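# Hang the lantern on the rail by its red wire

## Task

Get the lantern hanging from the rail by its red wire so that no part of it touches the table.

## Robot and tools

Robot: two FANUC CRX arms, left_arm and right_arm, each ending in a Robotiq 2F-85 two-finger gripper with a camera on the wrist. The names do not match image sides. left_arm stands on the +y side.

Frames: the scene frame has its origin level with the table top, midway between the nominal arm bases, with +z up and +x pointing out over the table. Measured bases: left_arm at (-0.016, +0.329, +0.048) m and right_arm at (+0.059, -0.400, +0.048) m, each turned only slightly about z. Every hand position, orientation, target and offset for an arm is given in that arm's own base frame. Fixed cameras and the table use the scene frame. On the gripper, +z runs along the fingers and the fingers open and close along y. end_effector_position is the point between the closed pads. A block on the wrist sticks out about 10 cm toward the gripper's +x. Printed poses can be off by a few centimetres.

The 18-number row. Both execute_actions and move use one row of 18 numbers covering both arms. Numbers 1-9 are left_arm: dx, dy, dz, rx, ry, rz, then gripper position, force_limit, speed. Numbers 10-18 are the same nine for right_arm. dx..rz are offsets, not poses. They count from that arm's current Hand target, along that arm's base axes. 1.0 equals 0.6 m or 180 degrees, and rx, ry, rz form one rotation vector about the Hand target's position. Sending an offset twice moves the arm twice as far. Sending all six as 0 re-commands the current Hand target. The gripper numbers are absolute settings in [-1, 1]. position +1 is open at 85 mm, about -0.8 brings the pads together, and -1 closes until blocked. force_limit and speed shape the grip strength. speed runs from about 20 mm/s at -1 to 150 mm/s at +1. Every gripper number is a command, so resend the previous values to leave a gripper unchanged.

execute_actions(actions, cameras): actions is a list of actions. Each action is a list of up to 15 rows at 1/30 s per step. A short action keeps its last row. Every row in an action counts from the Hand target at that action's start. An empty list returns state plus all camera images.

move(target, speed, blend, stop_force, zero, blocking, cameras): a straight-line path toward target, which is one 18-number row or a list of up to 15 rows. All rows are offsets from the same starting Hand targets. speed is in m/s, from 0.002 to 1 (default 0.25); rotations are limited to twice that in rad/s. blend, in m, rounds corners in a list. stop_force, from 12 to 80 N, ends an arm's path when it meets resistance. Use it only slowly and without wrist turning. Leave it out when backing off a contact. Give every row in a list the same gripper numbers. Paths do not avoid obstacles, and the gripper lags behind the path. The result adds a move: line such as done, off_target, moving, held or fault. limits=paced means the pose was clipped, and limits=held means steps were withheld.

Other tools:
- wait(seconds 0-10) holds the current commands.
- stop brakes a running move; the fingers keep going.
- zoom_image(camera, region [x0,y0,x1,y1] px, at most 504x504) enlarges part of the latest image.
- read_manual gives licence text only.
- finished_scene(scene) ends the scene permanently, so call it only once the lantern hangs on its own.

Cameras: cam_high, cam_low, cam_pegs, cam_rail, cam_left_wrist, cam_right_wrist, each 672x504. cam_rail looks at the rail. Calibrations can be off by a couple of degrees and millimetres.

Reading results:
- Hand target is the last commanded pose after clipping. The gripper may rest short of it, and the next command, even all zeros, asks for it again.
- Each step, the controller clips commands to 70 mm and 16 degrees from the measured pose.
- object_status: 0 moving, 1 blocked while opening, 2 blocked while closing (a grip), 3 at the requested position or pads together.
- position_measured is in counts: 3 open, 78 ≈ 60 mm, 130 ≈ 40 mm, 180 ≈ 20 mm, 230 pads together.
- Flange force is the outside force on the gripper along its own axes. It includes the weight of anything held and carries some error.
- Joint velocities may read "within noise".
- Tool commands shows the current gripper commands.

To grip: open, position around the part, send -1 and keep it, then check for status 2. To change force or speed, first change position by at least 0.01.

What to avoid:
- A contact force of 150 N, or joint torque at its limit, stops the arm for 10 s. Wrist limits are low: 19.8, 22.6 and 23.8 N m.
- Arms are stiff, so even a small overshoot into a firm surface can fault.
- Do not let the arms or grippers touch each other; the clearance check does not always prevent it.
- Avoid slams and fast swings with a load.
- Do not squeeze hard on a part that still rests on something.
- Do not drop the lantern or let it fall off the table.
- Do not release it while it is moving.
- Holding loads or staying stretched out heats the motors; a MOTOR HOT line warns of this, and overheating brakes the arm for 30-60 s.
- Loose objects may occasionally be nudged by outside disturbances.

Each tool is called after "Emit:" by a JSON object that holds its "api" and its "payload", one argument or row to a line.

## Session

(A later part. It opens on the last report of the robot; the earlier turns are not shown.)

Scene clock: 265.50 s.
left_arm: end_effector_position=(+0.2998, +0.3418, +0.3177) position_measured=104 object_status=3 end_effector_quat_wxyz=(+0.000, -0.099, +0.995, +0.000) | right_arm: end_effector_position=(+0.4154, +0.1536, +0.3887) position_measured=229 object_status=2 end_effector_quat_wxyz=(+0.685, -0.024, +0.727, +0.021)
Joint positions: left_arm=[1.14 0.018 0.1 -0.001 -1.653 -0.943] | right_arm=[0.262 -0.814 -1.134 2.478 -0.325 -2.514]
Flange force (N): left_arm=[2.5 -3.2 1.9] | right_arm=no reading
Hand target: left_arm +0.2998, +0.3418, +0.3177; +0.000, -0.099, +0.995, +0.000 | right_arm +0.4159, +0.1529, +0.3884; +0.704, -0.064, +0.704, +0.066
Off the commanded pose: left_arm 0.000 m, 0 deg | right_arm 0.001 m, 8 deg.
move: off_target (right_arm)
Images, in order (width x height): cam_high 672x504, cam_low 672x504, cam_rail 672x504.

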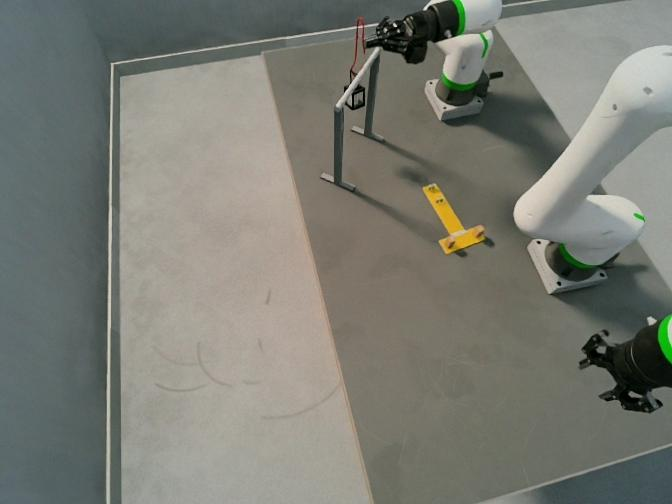

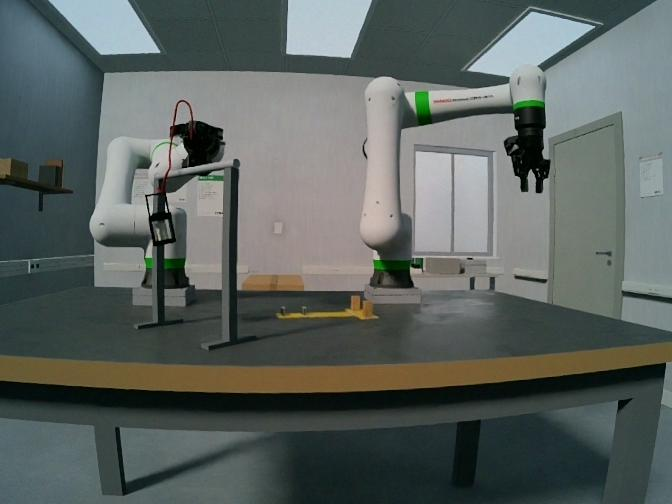

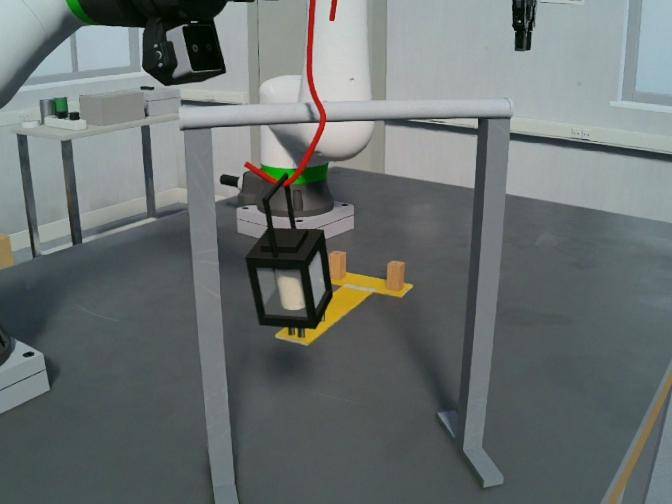

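Emit:
{"api": "move", "payload": {
  "target": [
    [0,0,0,0,0,0,0.2,0,-0.5,0.1,0.025,0.02,0,0,-0.05,-1,1,-0.5]
  ],
  "speed": 0.06,
  "cameras": ["cam_rail","cam_high","cam_low"]
}}

Emit:
{"api": "zoom_image", "payload": {
  "camera": "cam_high",
  "region": [310, 0, 430, 120]
}}

Emit:
{"api": "zoom_image", "payload": {
  "camera": "cam_low",
  "region": [130, 80, 270, 260]
}}

Scene clock: 267.67 s.
left_arm: end_effector_position=(+0.2998, +0.3418, +0.3177) position_measured=104 object_status=3 end_effector_quat_wxyz=(+0.000, -0.099, +0.995, +0.000) | right_arm: end_effector_position=(+0.4759, +0.1679, +0.4004) position_measured=229 object_status=2 end_effector_quat_wxyz=(+0.707, -0.009, +0.707, +0.011)
Joint positions: left_arm=[1.14 0.018 0.1 -0.001 -1.653 -0.943] | right_arm=[0.236 -0.557 -1.001 2.685 -0.488 -2.735]
Flange force (N): left_arm=[2.3 -3.1 2.0] | right_arm=no reading
Hand target: left_arm +0.2998, +0.3418, +0.3177; +0.000, -0.099, +0.995, +0.000 | right_arm +0.4759, +0.1679, +0.4004; +0.707, -0.009, +0.707, +0.011
Off the commanded pose: left_arm 0.000 m, 0 deg | right_arm 0.000 m, 0 deg.
move: done
Images, in order (width x height): cam_high 672x504, cam_low 672x504, cam_rail 672x504.

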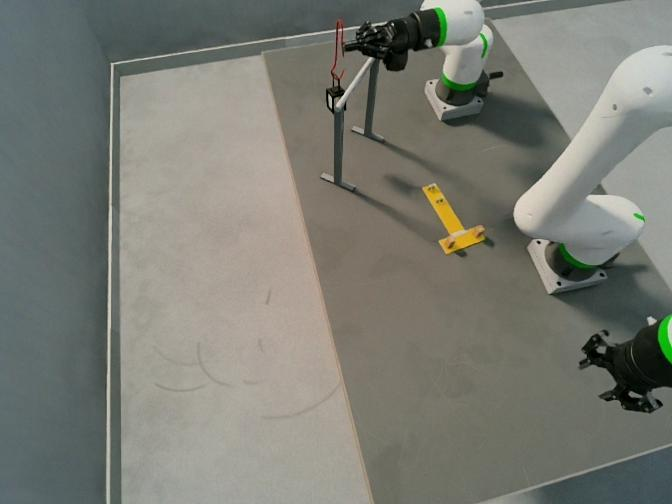

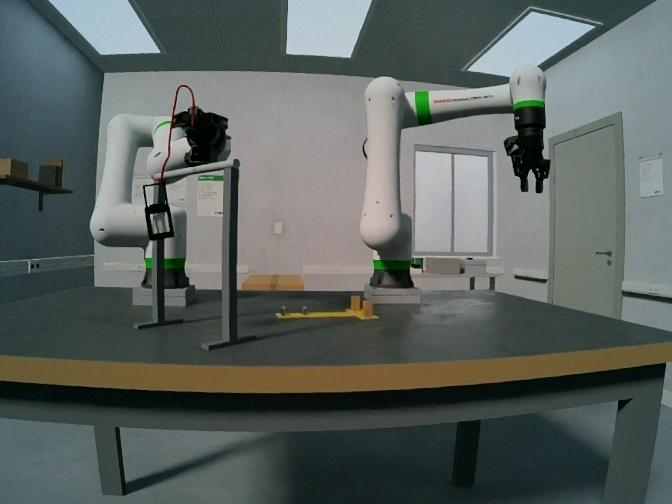

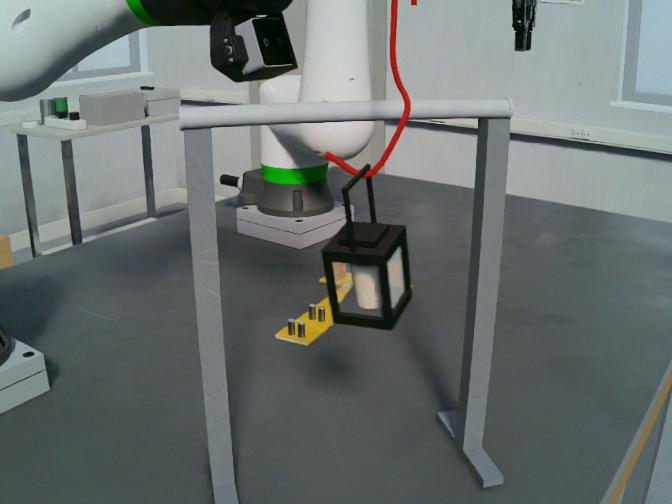

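Scaled by 4.200 from the camera's 672x504 image, which has a finer 960x720 frame.

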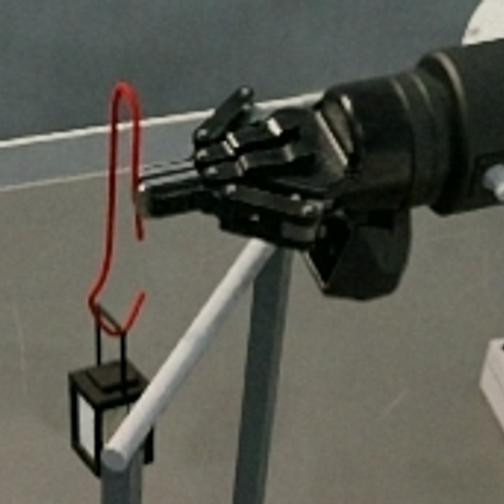

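Scaled by 2.800 from the camera's 672x504 image, which has a finer 960x720 frame.

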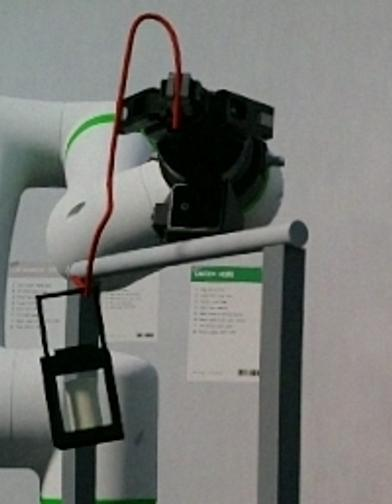

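Emit:
{"api": "move", "payload": {
  "target": [
    [0,0,0,0,0,0,0.2,0,-0.5,-0.035,0.033,0,0,0,0,-1,1,-0.5],
    [0,0,0,0,0,0,0.2,0,-0.5,-0.035,0.033,-0.09,0,0,0,-1,1,-0.5]
  ],
  "speed": 0.05,
  "cameras": ["cam_rail","cam_high","cam_low"]
}}

Emit:
{"api": "zoom_image", "payload": {
  "camera": "cam_high",
  "region": [310, 0, 430, 120]
}}

Emit:
{"api": "zoom_image", "payload": {
  "camera": "cam_low",
  "region": [130, 80, 270, 260]
}}

Emit:
{"api": "zoom_image", "payload": {
  "camera": "cam_rail",
  "region": [330, 0, 470, 200]
}}

Scene clock: 270.23 s.
left_arm: end_effector_position=(+0.2998, +0.3418, +0.3177) position_measured=104 object_status=3 end_effector_quat_wxyz=(+0.000, -0.099, +0.995, +0.000) | right_arm: end_effector_position=(+0.4549, +0.1876, +0.3465) position_measured=229 object_status=2 end_effector_quat_wxyz=(+0.707, -0.009, +0.707, +0.011)
Joint positions: left_arm=[1.14 0.018 0.1 -0.001 -1.653 -0.943] | right_arm=[0.4 -0.462 -1.116 2.571 -0.74 -2.701]
Flange force (N): left_arm=[2.7 -3.4 2.2] | right_arm=no reading
Hand target: left_arm +0.2998, +0.3418, +0.3177; +0.000, -0.099, +0.995, +0.000 | right_arm +0.4549, +0.1877, +0.3464; +0.707, -0.009, +0.707, +0.011
Off the commanded pose: left_arm 0.000 m, 0 deg | right_arm 0.000 m, 0 deg.
move: done
Images, in order (width x height): cam_high 672x504, cam_low 672x504, cam_rail 672x504.

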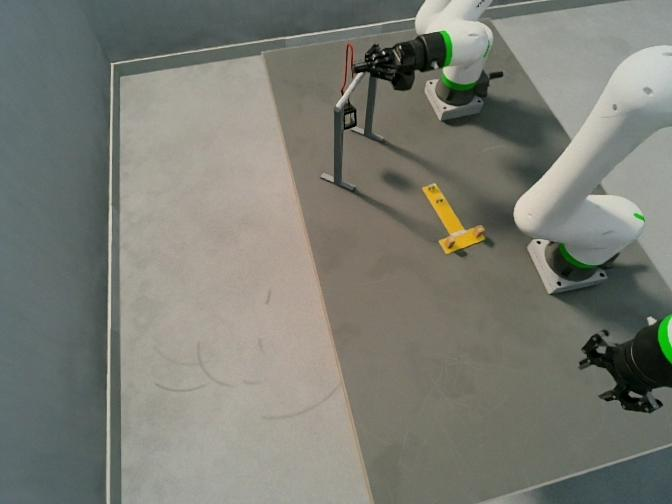

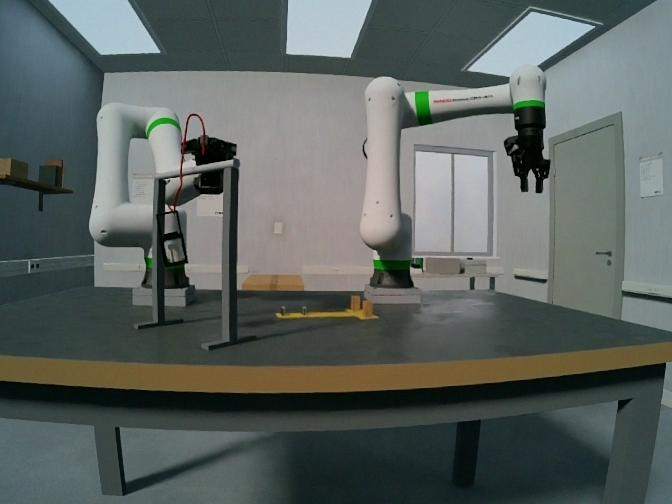

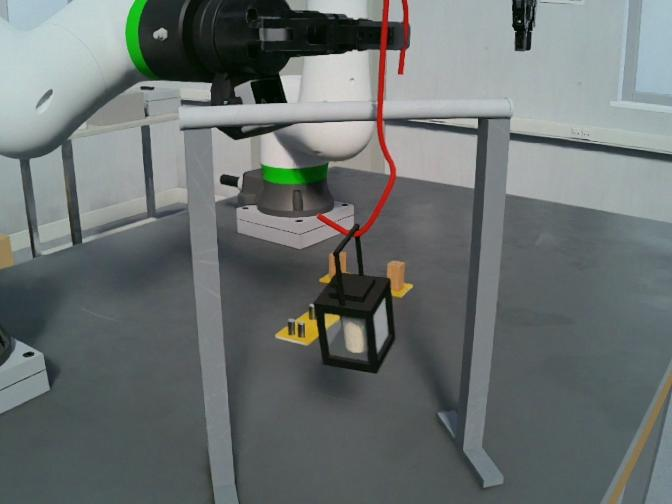

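Scaled by 4.200 from the camera's 672x504 image, which has a finer 960x720 frame.

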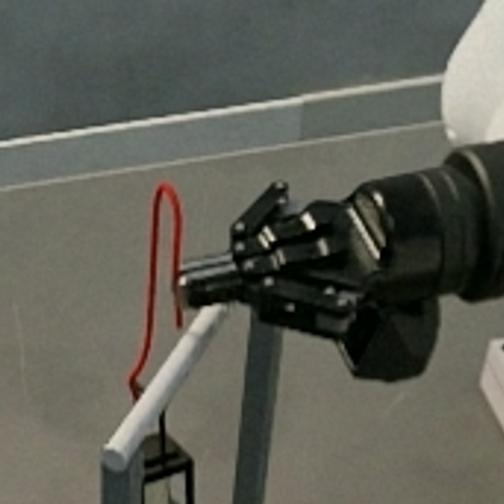

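Scaled by 2.800 from the camera's 672x504 image, which has a finer 960x720 frame.

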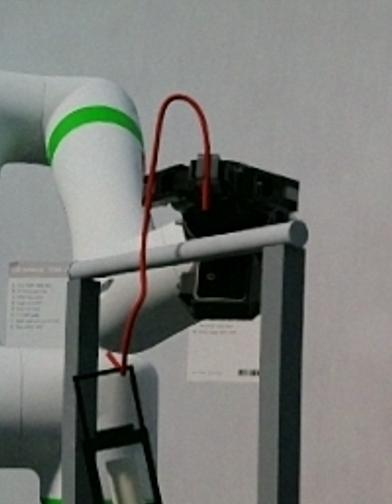

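Scaled by 2.520 from the camera's 672x504 image, which has a finer 960x720 frame.

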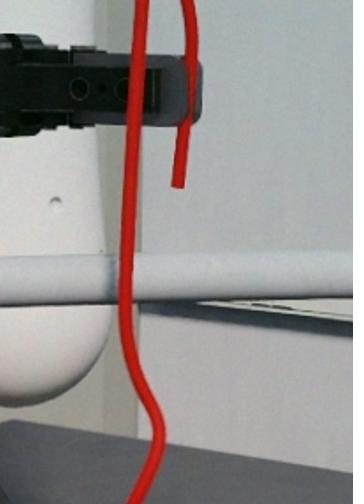

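Emit:
{"api": "move", "payload": {
  "target": [
    [0,0,0,0,0,0,0.2,0,-0.5,-0.007,0.007,-0.005,0,0,0,-1,1,-0.5],
    [0,0,0,0,0,0,0.2,0,-0.5,-0.007,0.007,-0.075,0,0,0,-1,1,-0.5]
  ],
  "speed": 0.03,
  "cameras": ["cam_rail","cam_high","cam_low"]
}}

Emit:
{"api": "zoom_image", "payload": {
  "camera": "cam_high",
  "region": [310, 0, 430, 120]
}}

Emit:
{"api": "zoom_image", "payload": {
  "camera": "cam_low",
  "region": [130, 80, 270, 260]
}}

Emit:
{"api": "zoom_image", "payload": {
  "camera": "cam_rail",
  "region": [330, 0, 470, 200]
}}

Scene clock: 273.10 s.
left_arm: end_effector_position=(+0.2998, +0.3418, +0.3177) position_measured=104 object_status=3 end_effector_quat_wxyz=(+0.000, -0.099, +0.995, +0.000) | right_arm: end_effector_position=(+0.4510, +0.1916, +0.3160) position_measured=229 object_status=2 end_effector_quat_wxyz=(+0.709, -0.008, +0.705, +0.011)
Joint positions: left_arm=[1.14 0.018 0.1 -0.001 -1.653 -0.943] | right_arm=[0.414 -0.387 -1.153 2.613 -0.846 -2.774]
Flange force (N): left_arm=[2.7 -3.1 1.8] | right_arm=no reading
Flange force when the fault began (N): right_arm=no reading
Hand target: left_arm +0.2998, +0.3418, +0.3177; +0.000, -0.099, +0.995, +0.000 | right_arm +0.4510, +0.1916, +0.3160; +0.709, -0.008, +0.705, +0.011 (not the last commanded pose)
Tool commands: left_gripper/position=+0.2 left_gripper/force_limit=+0.0 left_gripper/speed=-0.5 right_gripper/position=-1.0 right_gripper/force_limit=+1.0 right_gripper/speed=-0.498039
Off the commanded pose: left_arm 0.000 m, 0 deg | right_arm 0.015 m, 0 deg.
TORQUE FAULT: the external load on joint 5 (wrist pitch) of the right arm reached its load limit, and that arm stopped. A torque fault puts only its own arm into a fault stop. That arm's remaining commands of this call were not run. That arm may still press on what stopped it. That arm is still stopped at the end of this call. That arm stays stopped for about 10 more seconds. Until then a move that you send moves the other arm only, and its call returns only when the move has ended. Once the stop has ended, the next robot result says so. If the stop ends while you think or write, that arm runs what you send next, counted from a new Hand target: where the arm stands when the stop ends. While its stop runs, that arm takes no new command, but its gripper still runs the gripper command that each later call begins with. Until it ends, the stop uses up actions while you think or wait. An arm that is not stopped still takes commands.
move: fault (right_arm); path passed 1 of 2 targets
Images, in order (width x height): cam_high 672x504, cam_low 672x504, cam_rail 672x504.

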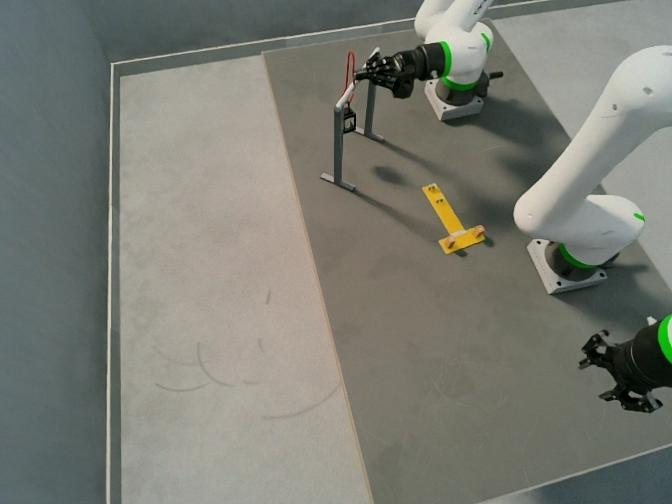

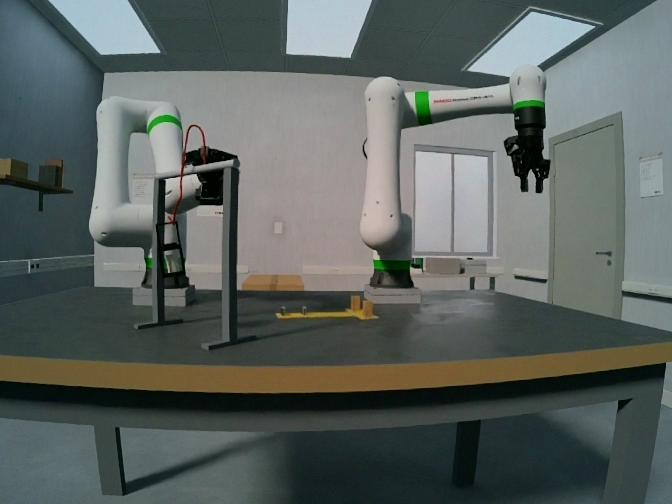

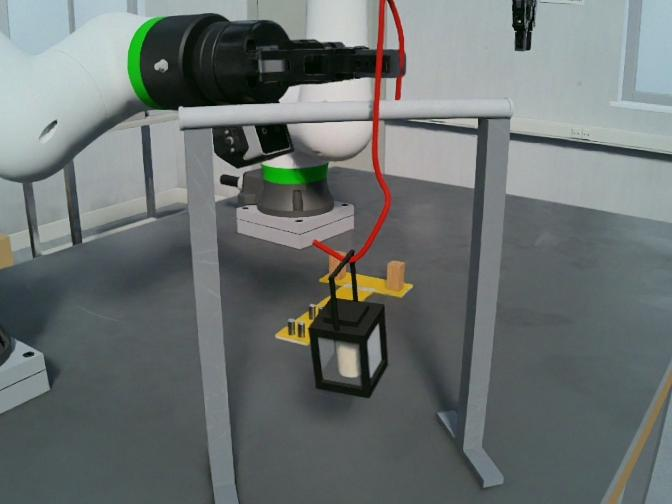

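Scaled by 4.200 from the camera's 672x504 image, which has a finer 960x720 frame.

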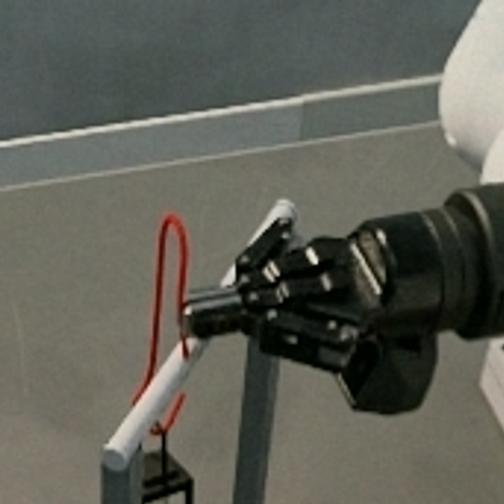

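Scaled by 2.800 from the camera's 672x504 image, which has a finer 960x720 frame.

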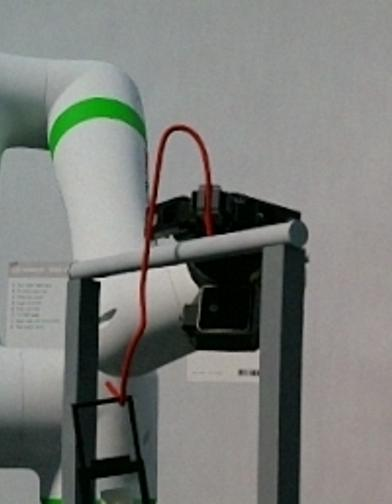

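Scaled by 2.520 from the camera's 672x504 image, which has a finer 960x720 frame.

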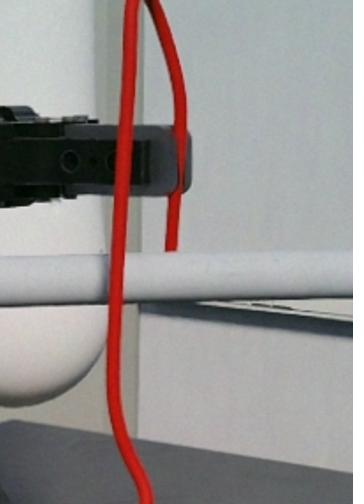

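Emit:
{"api": "wait", "payload": {
  "seconds": 10
}}

Emit:
{"api": "move", "payload": {
  "target": [
    [0,0,0,0,0,0,0.2,0,-0.5,0,0,0.05,0,0,0,-1,1,-0.5],
    [0,0,0,0,0,0,0.2,0,-0.5,0.01,0.024,0.05,0,0.1,0.055,-1,1,-0.5]
  ],
  "speed": 0.05,
  "cameras": ["cam_rail","cam_high","cam_low"]
}}

Emit:
{"api": "zoom_image", "payload": {
  "camera": "cam_high",
  "region": [310, 0, 430, 120]
}}

Emit:
{"api": "zoom_image", "payload": {
  "camera": "cam_low",
  "region": [130, 80, 270, 260]
}}

Emit:
{"api": "zoom_image", "payload": {
  "camera": "cam_rail",
  "region": [330, 0, 470, 200]
}}

Scene clock: 283.57 s.
left_arm: end_effector_position=(+0.2998, +0.3418, +0.3177) position_measured=104 object_status=3 end_effector_quat_wxyz=(+0.000, -0.099, +0.995, +0.000) | right_arm: end_effector_position=(+0.4510, +0.1911, +0.3173) position_measured=229 object_status=2 end_effector_quat_wxyz=(+0.711, -0.007, +0.703, +0.010)
Joint positions: left_arm=[1.14 0.018 0.1 -0.001 -1.653 -0.943] | right_arm=[0.414 -0.387 -1.153 2.613 -0.85 -2.774]
Flange force (N): left_arm=[2.6 -3.1 2.1] | right_arm=no reading
Hand target: left_arm +0.2998, +0.3418, +0.3177; +0.000, -0.099, +0.995, +0.000 | right_arm +0.4510, +0.1911, +0.3173; +0.711, -0.007, +0.703, +0.010 (not the last commanded pose)
Tool commands: left_gripper/position=+0.2 left_gripper/force_limit=+0.0 left_gripper/speed=-0.5 right_gripper/position=-1.0 right_gripper/force_limit=+1.0 right_gripper/speed=-0.498039
Off the commanded pose: left_arm 0.000 m, 0 deg | right_arm 0.016 m, 1 deg.
TORQUE FAULT, CONTINUED: the right arm's stop, for the torque fault of joint 5 (wrist pitch) that an earlier result reported, is over. The rest of the stop counts as 20 of the actions that you can send in this scene. Before the stop ended, the hold on joint 5 (wrist pitch) of that arm was turned back by 0.3 degrees, the way its load pushed it. That arm's target is now where it stood when the stop ended, not its last command. That arm keeps its grip as last carried out and accepts commands again: back off and push less far. That arm stops again whenever a joint's load reaches its limit.
wait: 10.00 s; at rest from the start

Scene clock: 288.47 s.
left_arm: end_effector_position=(+0.2998, +0.3418, +0.3177) position_measured=104 object_status=3 end_effector_quat_wxyz=(+0.000, -0.099, +0.995, +0.000) | right_arm: end_effector_position=(+0.4568, +0.2058, +0.3474) position_measured=229 object_status=2 end_effector_quat_wxyz=(+0.587, -0.064, +0.804, +0.070)
Joint positions: left_arm=[1.14 0.018 0.1 -0.001 -1.653 -0.943] | right_arm=[0.253 -0.607 -0.979 2.466 -0.086 -2.523]
Flange force (N): left_arm=[2.1 -3.0 1.7] | right_arm=no reading
Hand target: left_arm +0.2998, +0.3418, +0.3177; +0.000, -0.099, +0.995, +0.000 | right_arm +0.4570, +0.2055, +0.3473; +0.589, -0.066, +0.802, +0.072
Off the commanded pose: left_arm 0.000 m, 0 deg | right_arm 0.000 m, 0 deg.
move: done
Images, in order (width x height): cam_high 672x504, cam_low 672x504, cam_rail 672x504.

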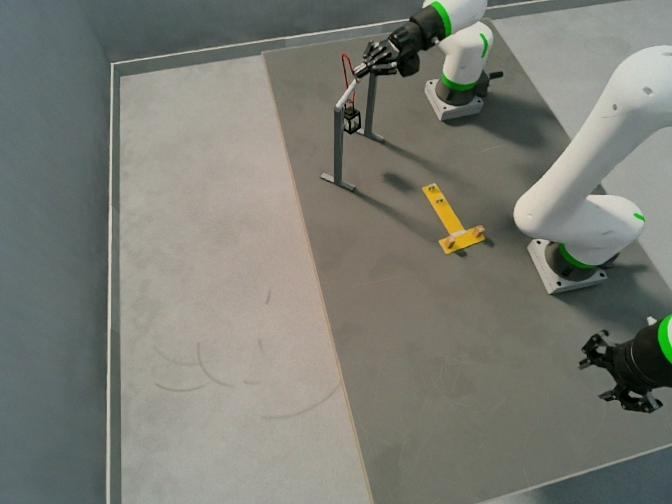

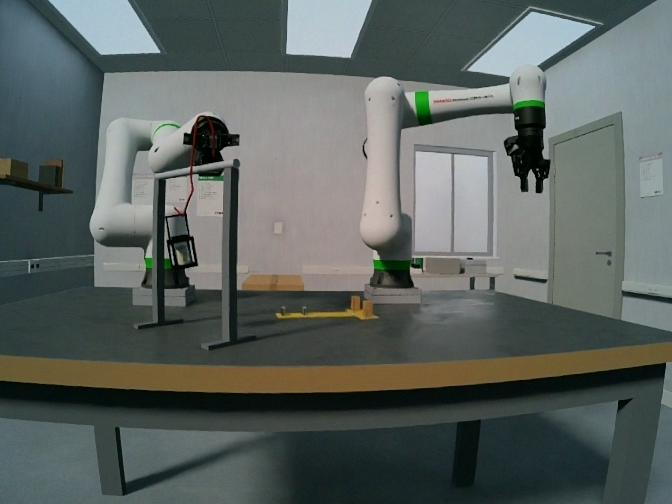

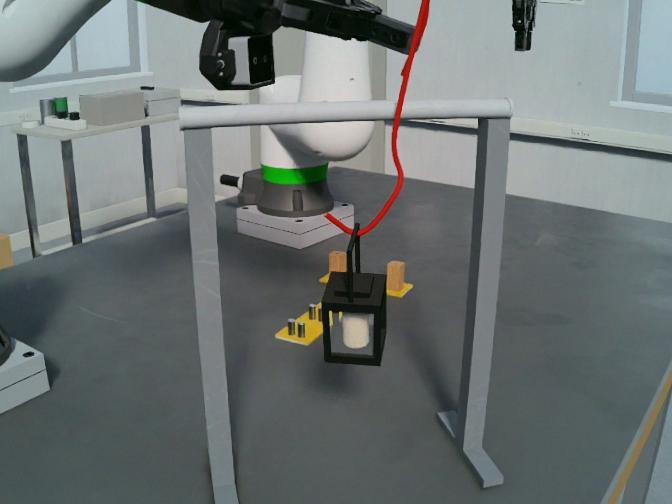

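Scaled by 4.200 from the camera's 672x504 image, which has a finer 960x720 frame.

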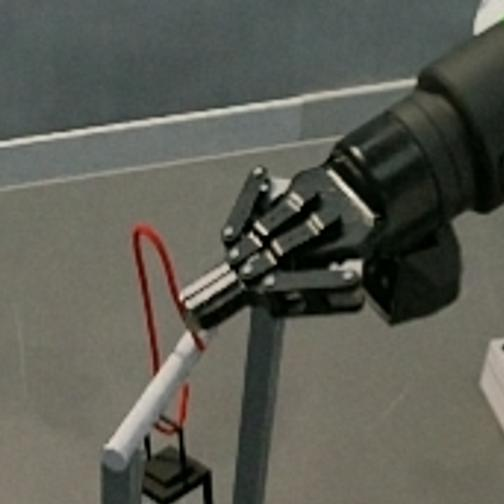

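Scaled by 2.800 from the camera's 672x504 image, which has a finer 960x720 frame.

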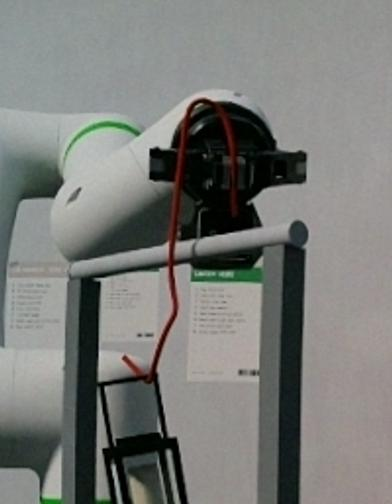

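Scaled by 2.520 from the camera's 672x504 image, which has a finer 960x720 frame.

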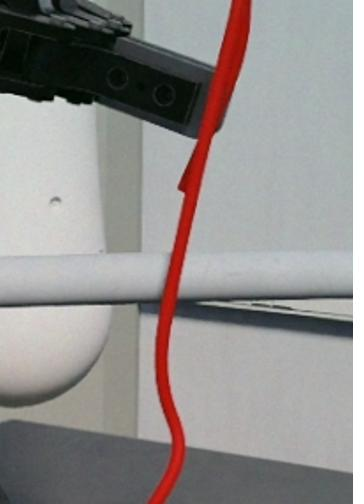

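Emit:
{"api": "move", "payload": {
  "target": [
    [0,0,0,0,0,0,0.2,0,-0.5,0,0,-0.065,0,0,0,-1,1,-0.5]
  ],
  "speed": 0.02,
  "cameras": ["cam_rail","cam_high","cam_low"]
}}

Emit:
{"api": "zoom_image", "payload": {
  "camera": "cam_high",
  "region": [310, 0, 430, 120]
}}

Emit:
{"api": "zoom_image", "payload": {
  "camera": "cam_low",
  "region": [130, 80, 270, 260]
}}

Emit:
{"api": "zoom_image", "payload": {
  "camera": "cam_rail",
  "region": [330, 0, 470, 200]
}}

Scene clock: 291.23 s.
left_arm: end_effector_position=(+0.2998, +0.3418, +0.3177) position_measured=104 object_status=3 end_effector_quat_wxyz=(+0.000, -0.099, +0.995, +0.000) | right_arm: end_effector_position=(+0.4566, +0.2061, +0.3086) position_measured=229 object_status=2 end_effector_quat_wxyz=(+0.584, -0.056, +0.808, +0.058)
Joint positions: left_arm=[1.14 0.018 0.1 -0.001 -1.653 -0.943] | right_arm=[0.265 -0.561 -1.02 2.554 -0.168 -2.62]
Flange force (N): left_arm=[2.5 -2.9 2.2] | right_arm=no reading
Hand target: left_arm +0.2998, +0.3418, +0.3177; +0.000, -0.099, +0.995, +0.000 | right_arm +0.4570, +0.2055, +0.3083; +0.589, -0.066, +0.802, +0.072
Off the commanded pose: left_arm 0.000 m, 0 deg | right_arm 0.001 m, 2 deg.
move: done
Images, in order (width x height): cam_high 672x504, cam_low 672x504, cam_rail 672x504.

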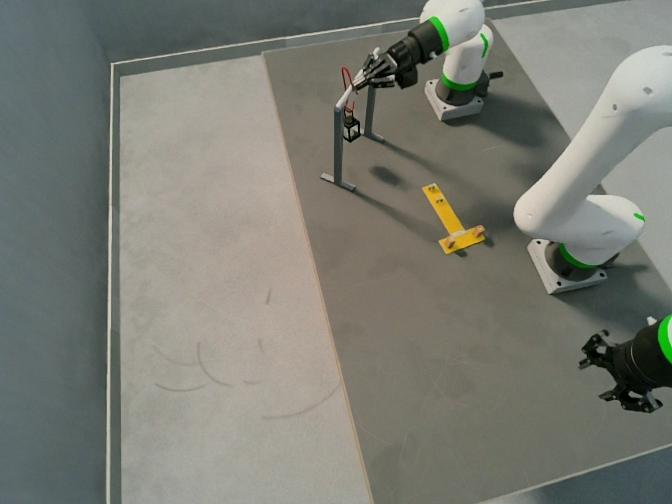

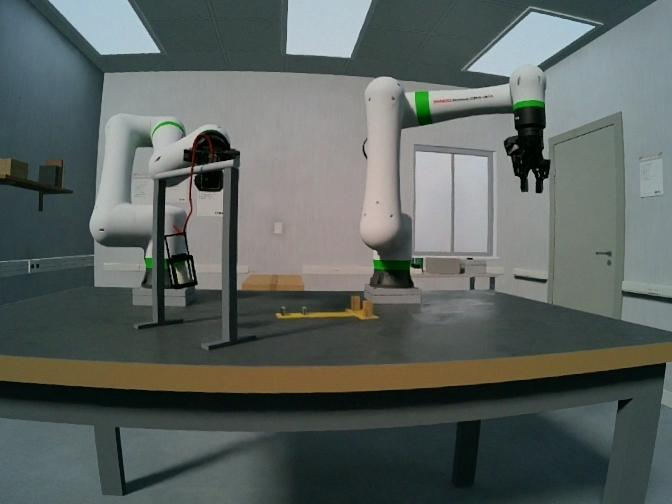

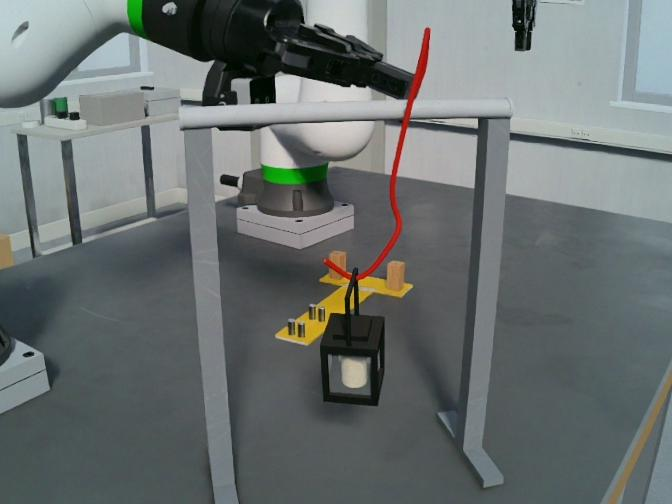

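Scaled by 4.200 from the camera's 672x504 image, which has a finer 960x720 frame.

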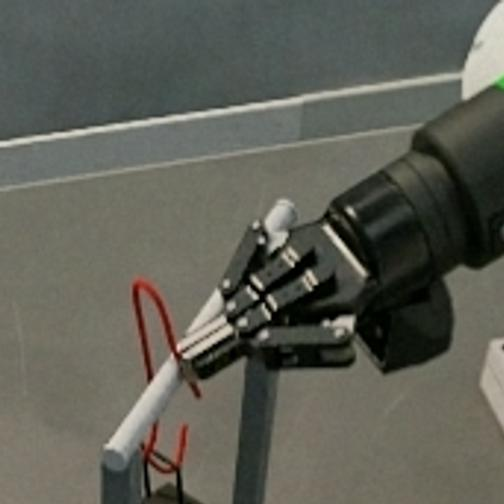

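Scaled by 2.800 from the camera's 672x504 image, which has a finer 960x720 frame.

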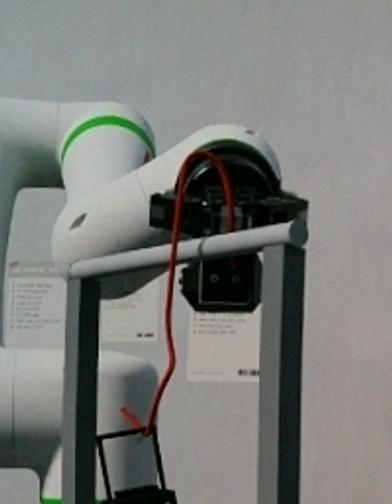

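Scaled by 2.520 from the camera's 672x504 image, which has a finer 960x720 frame.

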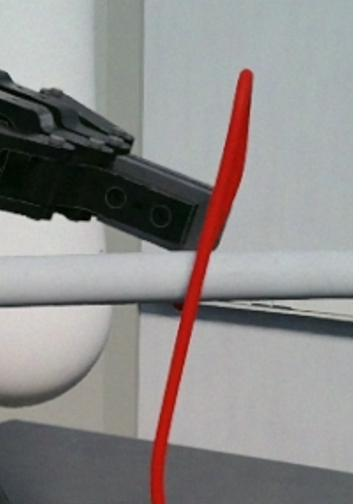

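Emit:
{"api": "move", "payload": {
  "target": [
    [0,0,0,0,0,0,0.2,0,-0.5,-0.003,0.003,-0.045,0,0,0,-1,1,-0.5]
  ],
  "speed": 0.02,
  "cameras": ["cam_rail","cam_high","cam_low"]
}}

Emit:
{"api": "zoom_image", "payload": {
  "camera": "cam_high",
  "region": [310, 0, 430, 120]
}}

Emit:
{"api": "zoom_image", "payload": {
  "camera": "cam_low",
  "region": [130, 80, 270, 260]
}}

Emit:
{"api": "zoom_image", "payload": {
  "camera": "cam_rail",
  "region": [330, 0, 470, 200]
}}

Scene clock: 292.37 s.
left_arm: end_effector_position=(+0.2998, +0.3418, +0.3177) position_measured=104 object_status=3 end_effector_quat_wxyz=(+0.000, -0.099, +0.995, +0.000) | right_arm: end_effector_position=(+0.4564, +0.2067, +0.3082) position_measured=229 object_status=2 end_effector_quat_wxyz=(+0.585, -0.056, +0.807, +0.057)
Joint positions: left_arm=[1.14 0.018 0.1 -0.001 -1.653 -0.943] | right_arm=[0.266 -0.559 -1.021 2.566 -0.174 -2.632]
Flange force (N): left_arm=[2.3 -3.1 2.0] | right_arm=no reading
Flange force when the fault began (N): right_arm=no reading
Hand target: left_arm +0.2998, +0.3418, +0.3177; +0.000, -0.099, +0.995, +0.000 | right_arm +0.4564, +0.2067, +0.3082; +0.585, -0.056, +0.807, +0.057 (not the last commanded pose)
Tool commands: left_gripper/position=+0.2 left_gripper/force_limit=+0.0 left_gripper/speed=-0.5 right_gripper/position=-1.0 right_gripper/force_limit=+1.0 right_gripper/speed=-0.498039
Off the commanded pose: left_arm 0.000 m, 0 deg | right_arm 0.027 m, 2 deg.
FORCE FAULT: contact force on the right arm reached its limit, and that arm stopped. The contact can be on any part of that arm, not only on its tool. That arm's remaining commands of this call were not run. That arm is still stopped at the end of this call. That arm stays stopped for about 10 more seconds. Until then a move that you send moves the other arm only, and its call returns only when the move has ended. Once the stop has ended, the next robot result says so. If the stop ends while you think or write, that arm runs what you send next, counted from a new Hand target: where the arm stands when the stop ends. While its stop runs, that arm takes no new command, but its gripper still runs the gripper command that each later call begins with. Until it ends, the stop uses up actions while you think or wait. An arm that is not stopped still takes commands.
move: fault (right_arm)
Images, in order (width x height): cam_high 672x504, cam_low 672x504, cam_rail 672x504.

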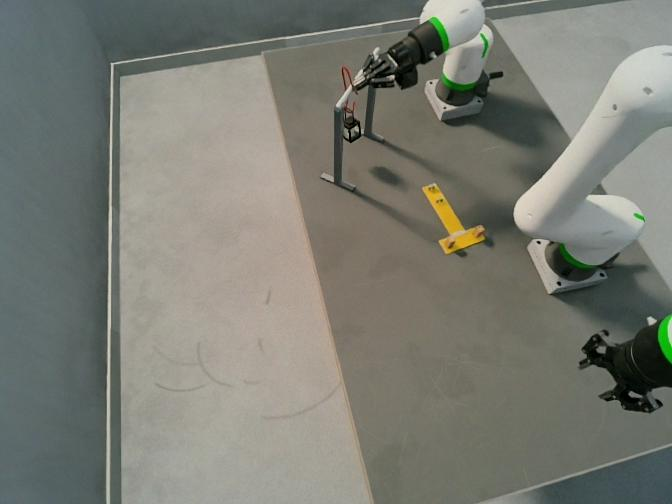

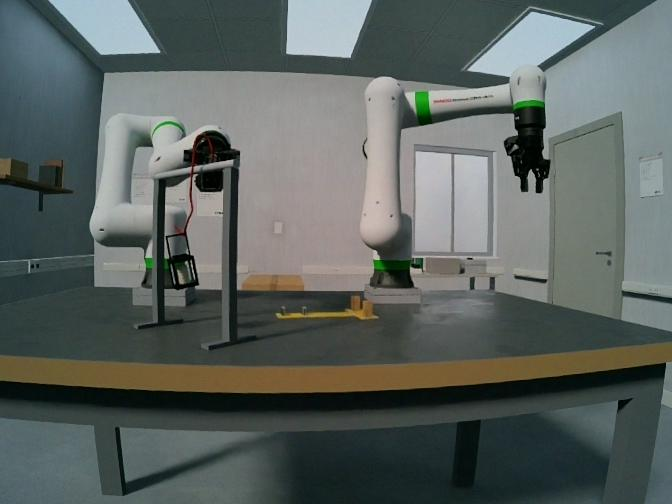

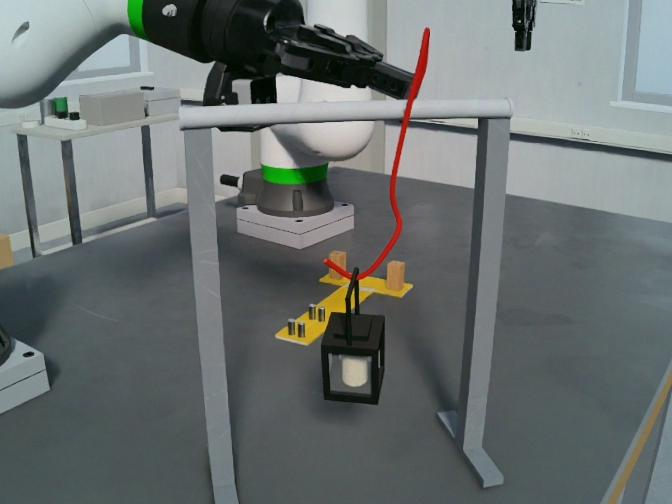

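Scaled by 4.200 from the camera's 672x504 image, which has a finer 960x720 frame.

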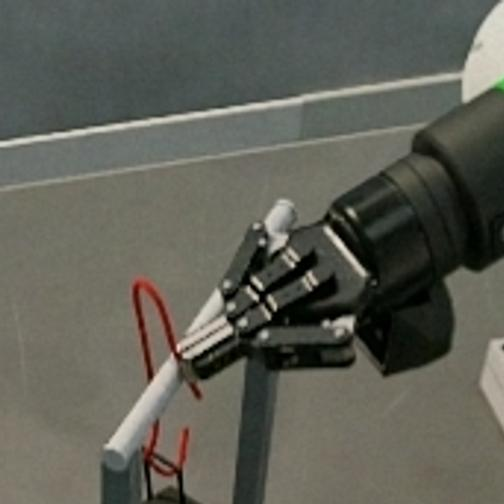

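Scaled by 2.800 from the camera's 672x504 image, which has a finer 960x720 frame.

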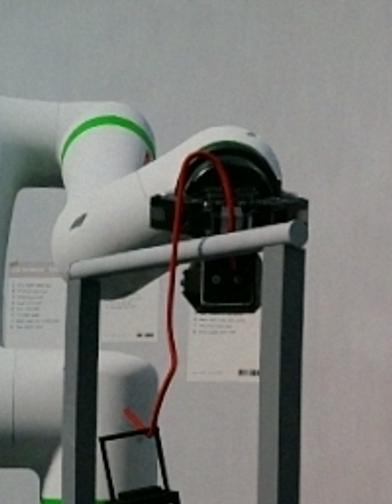

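Scaled by 2.520 from the camera's 672x504 image, which has a finer 960x720 frame.

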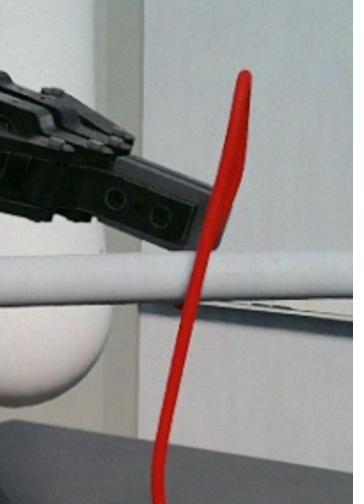

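Emit:
{"api": "wait", "payload": {
  "seconds": 10
}}

Emit:
{"api": "move", "payload": {
  "target": [
    [0,0,0,0,0,0,0.2,0,-0.5,0,0,0.012,0,0,0,-1,1,-0.5],
    [0,0,0,0,0,0,0.2,0,-0.5,-0.014,0.014,0.012,0,0,0,-1,1,-0.5],
    [0,0,0,0,0,0,0.2,0,-0.5,-0.014,0.014,-0.018,0,0,0,-1,1,-0.5]
  ],
  "speed": 0.015,
  "cameras": ["cam_rail","cam_high","cam_low"]
}}

Emit:
{"api": "zoom_image", "payload": {
  "camera": "cam_high",
  "region": [310, 0, 430, 120]
}}

Emit:
{"api": "zoom_image", "payload": {
  "camera": "cam_low",
  "region": [130, 80, 270, 260]
}}

Emit:
{"api": "zoom_image", "payload": {
  "camera": "cam_rail",
  "region": [330, 0, 470, 200]
}}

Scene clock: 302.67 s.
left_arm: end_effector_position=(+0.2998, +0.3418, +0.3177) position_measured=104 object_status=3 end_effector_quat_wxyz=(+0.000, -0.099, +0.995, +0.000) | right_arm: end_effector_position=(+0.4564, +0.2067, +0.3082) position_measured=229 object_status=2 end_effector_quat_wxyz=(+0.585, -0.056, +0.807, +0.057)
Joint positions: left_arm=[1.14 0.018 0.1 -0.001 -1.653 -0.943] | right_arm=[0.266 -0.559 -1.021 2.566 -0.174 -2.632]
Flange force (N): left_arm=[2.5 -3.2 1.7] | right_arm=no reading
Hand target: left_arm +0.2998, +0.3418, +0.3177; +0.000, -0.099, +0.995, +0.000 | right_arm +0.4564, +0.2067, +0.3082; +0.585, -0.056, +0.807, +0.057 (not the last commanded pose)
Tool commands: left_gripper/position=+0.2 left_gripper/force_limit=+0.0 left_gripper/speed=-0.5 right_gripper/position=-1.0 right_gripper/force_limit=+1.0 right_gripper/speed=-0.498039
Off the commanded pose: left_arm 0.000 m, 0 deg | right_arm 0.027 m, 2 deg.
FORCE FAULT, CONTINUED: the right arm's stop, for the force fault that an earlier result reported, is over. The rest of the stop counts as 19 of the actions that you can send in this scene. During its stop the right arm's controller moved it back a little. That arm's target is now where it stood when the stop ended, not its last command. That arm accepts commands again.
wait: 10.00 s; at rest from the start

Scene clock: 305.97 s.
left_arm: end_effector_position=(+0.2998, +0.3418, +0.3177) position_measured=104 object_status=3 end_effector_quat_wxyz=(+0.000, -0.099, +0.995, +0.000) | right_arm: end_effector_position=(+0.4481, +0.2151, +0.2974) position_measured=229 object_status=2 end_effector_quat_wxyz=(+0.585, -0.056, +0.807, +0.057)
Joint positions: left_arm=[1.14 0.018 0.1 -0.001 -1.653 -0.943] | right_arm=[0.41 -0.53 -1.08 2.338 -0.324 -2.469]
Flange force (N): left_arm=[2.5 -3.2 2.0] | right_arm=no reading
Hand target: left_arm +0.2998, +0.3418, +0.3177; +0.000, -0.099, +0.995, +0.000 | right_arm +0.4480, +0.2151, +0.2974; +0.585, -0.056, +0.807, +0.057
Off the commanded pose: left_arm 0.000 m, 0 deg | right_arm 0.000 m, 0 deg.
move: done
Images, in order (width x height): cam_high 672x504, cam_low 672x504, cam_rail 672x504.

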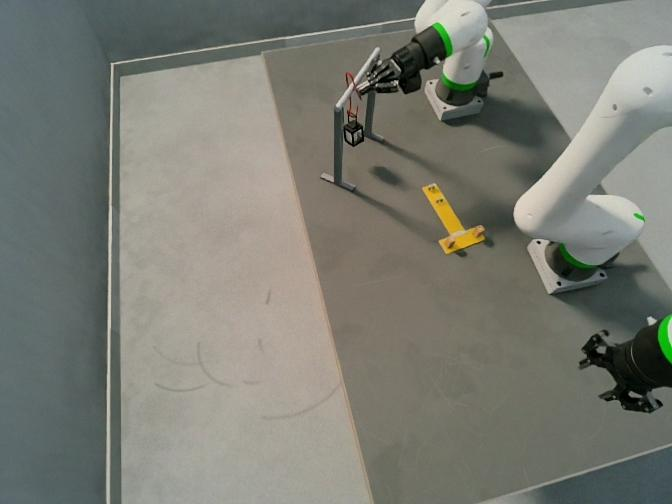

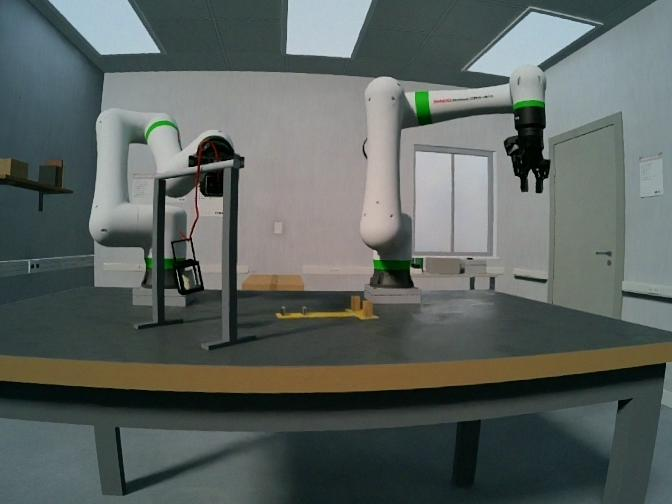

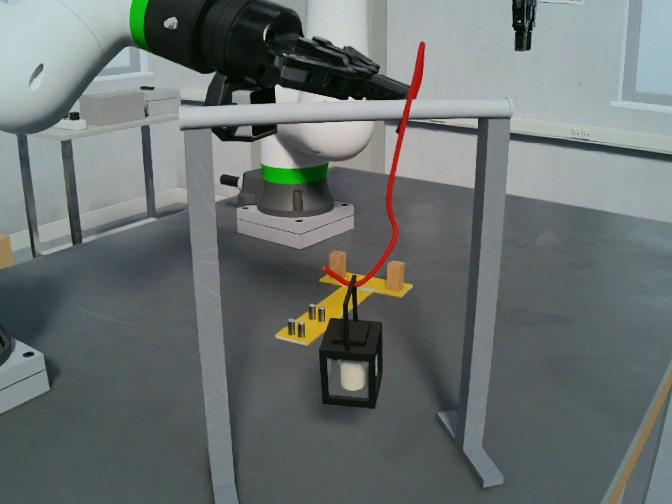

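Scaled by 4.200 from the camera's 672x504 image, which has a finer 960x720 frame.

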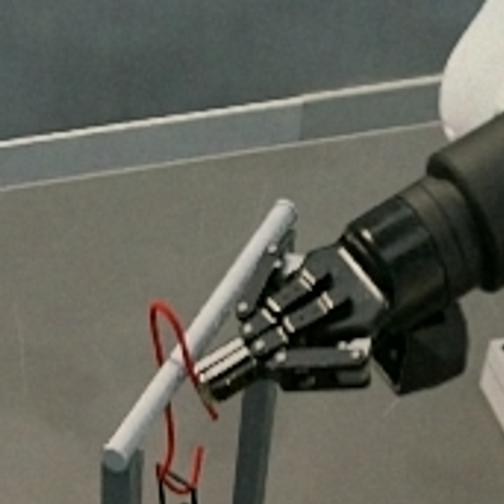

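Scaled by 2.800 from the camera's 672x504 image, which has a finer 960x720 frame.

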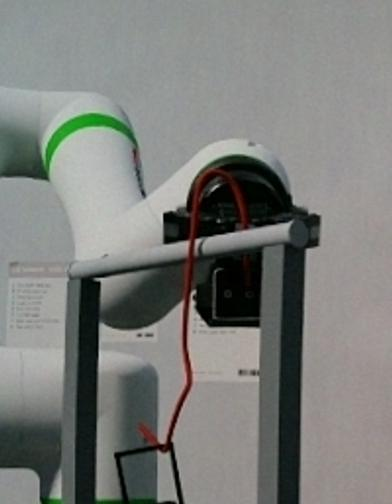

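Scaled by 2.520 from the camera's 672x504 image, which has a finer 960x720 frame.

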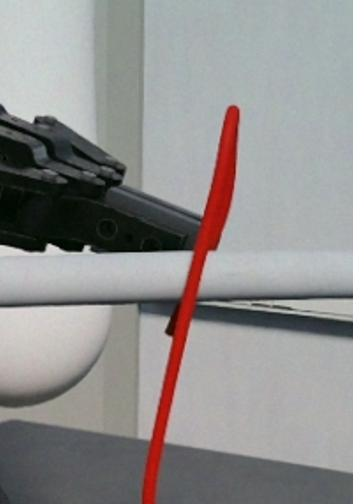

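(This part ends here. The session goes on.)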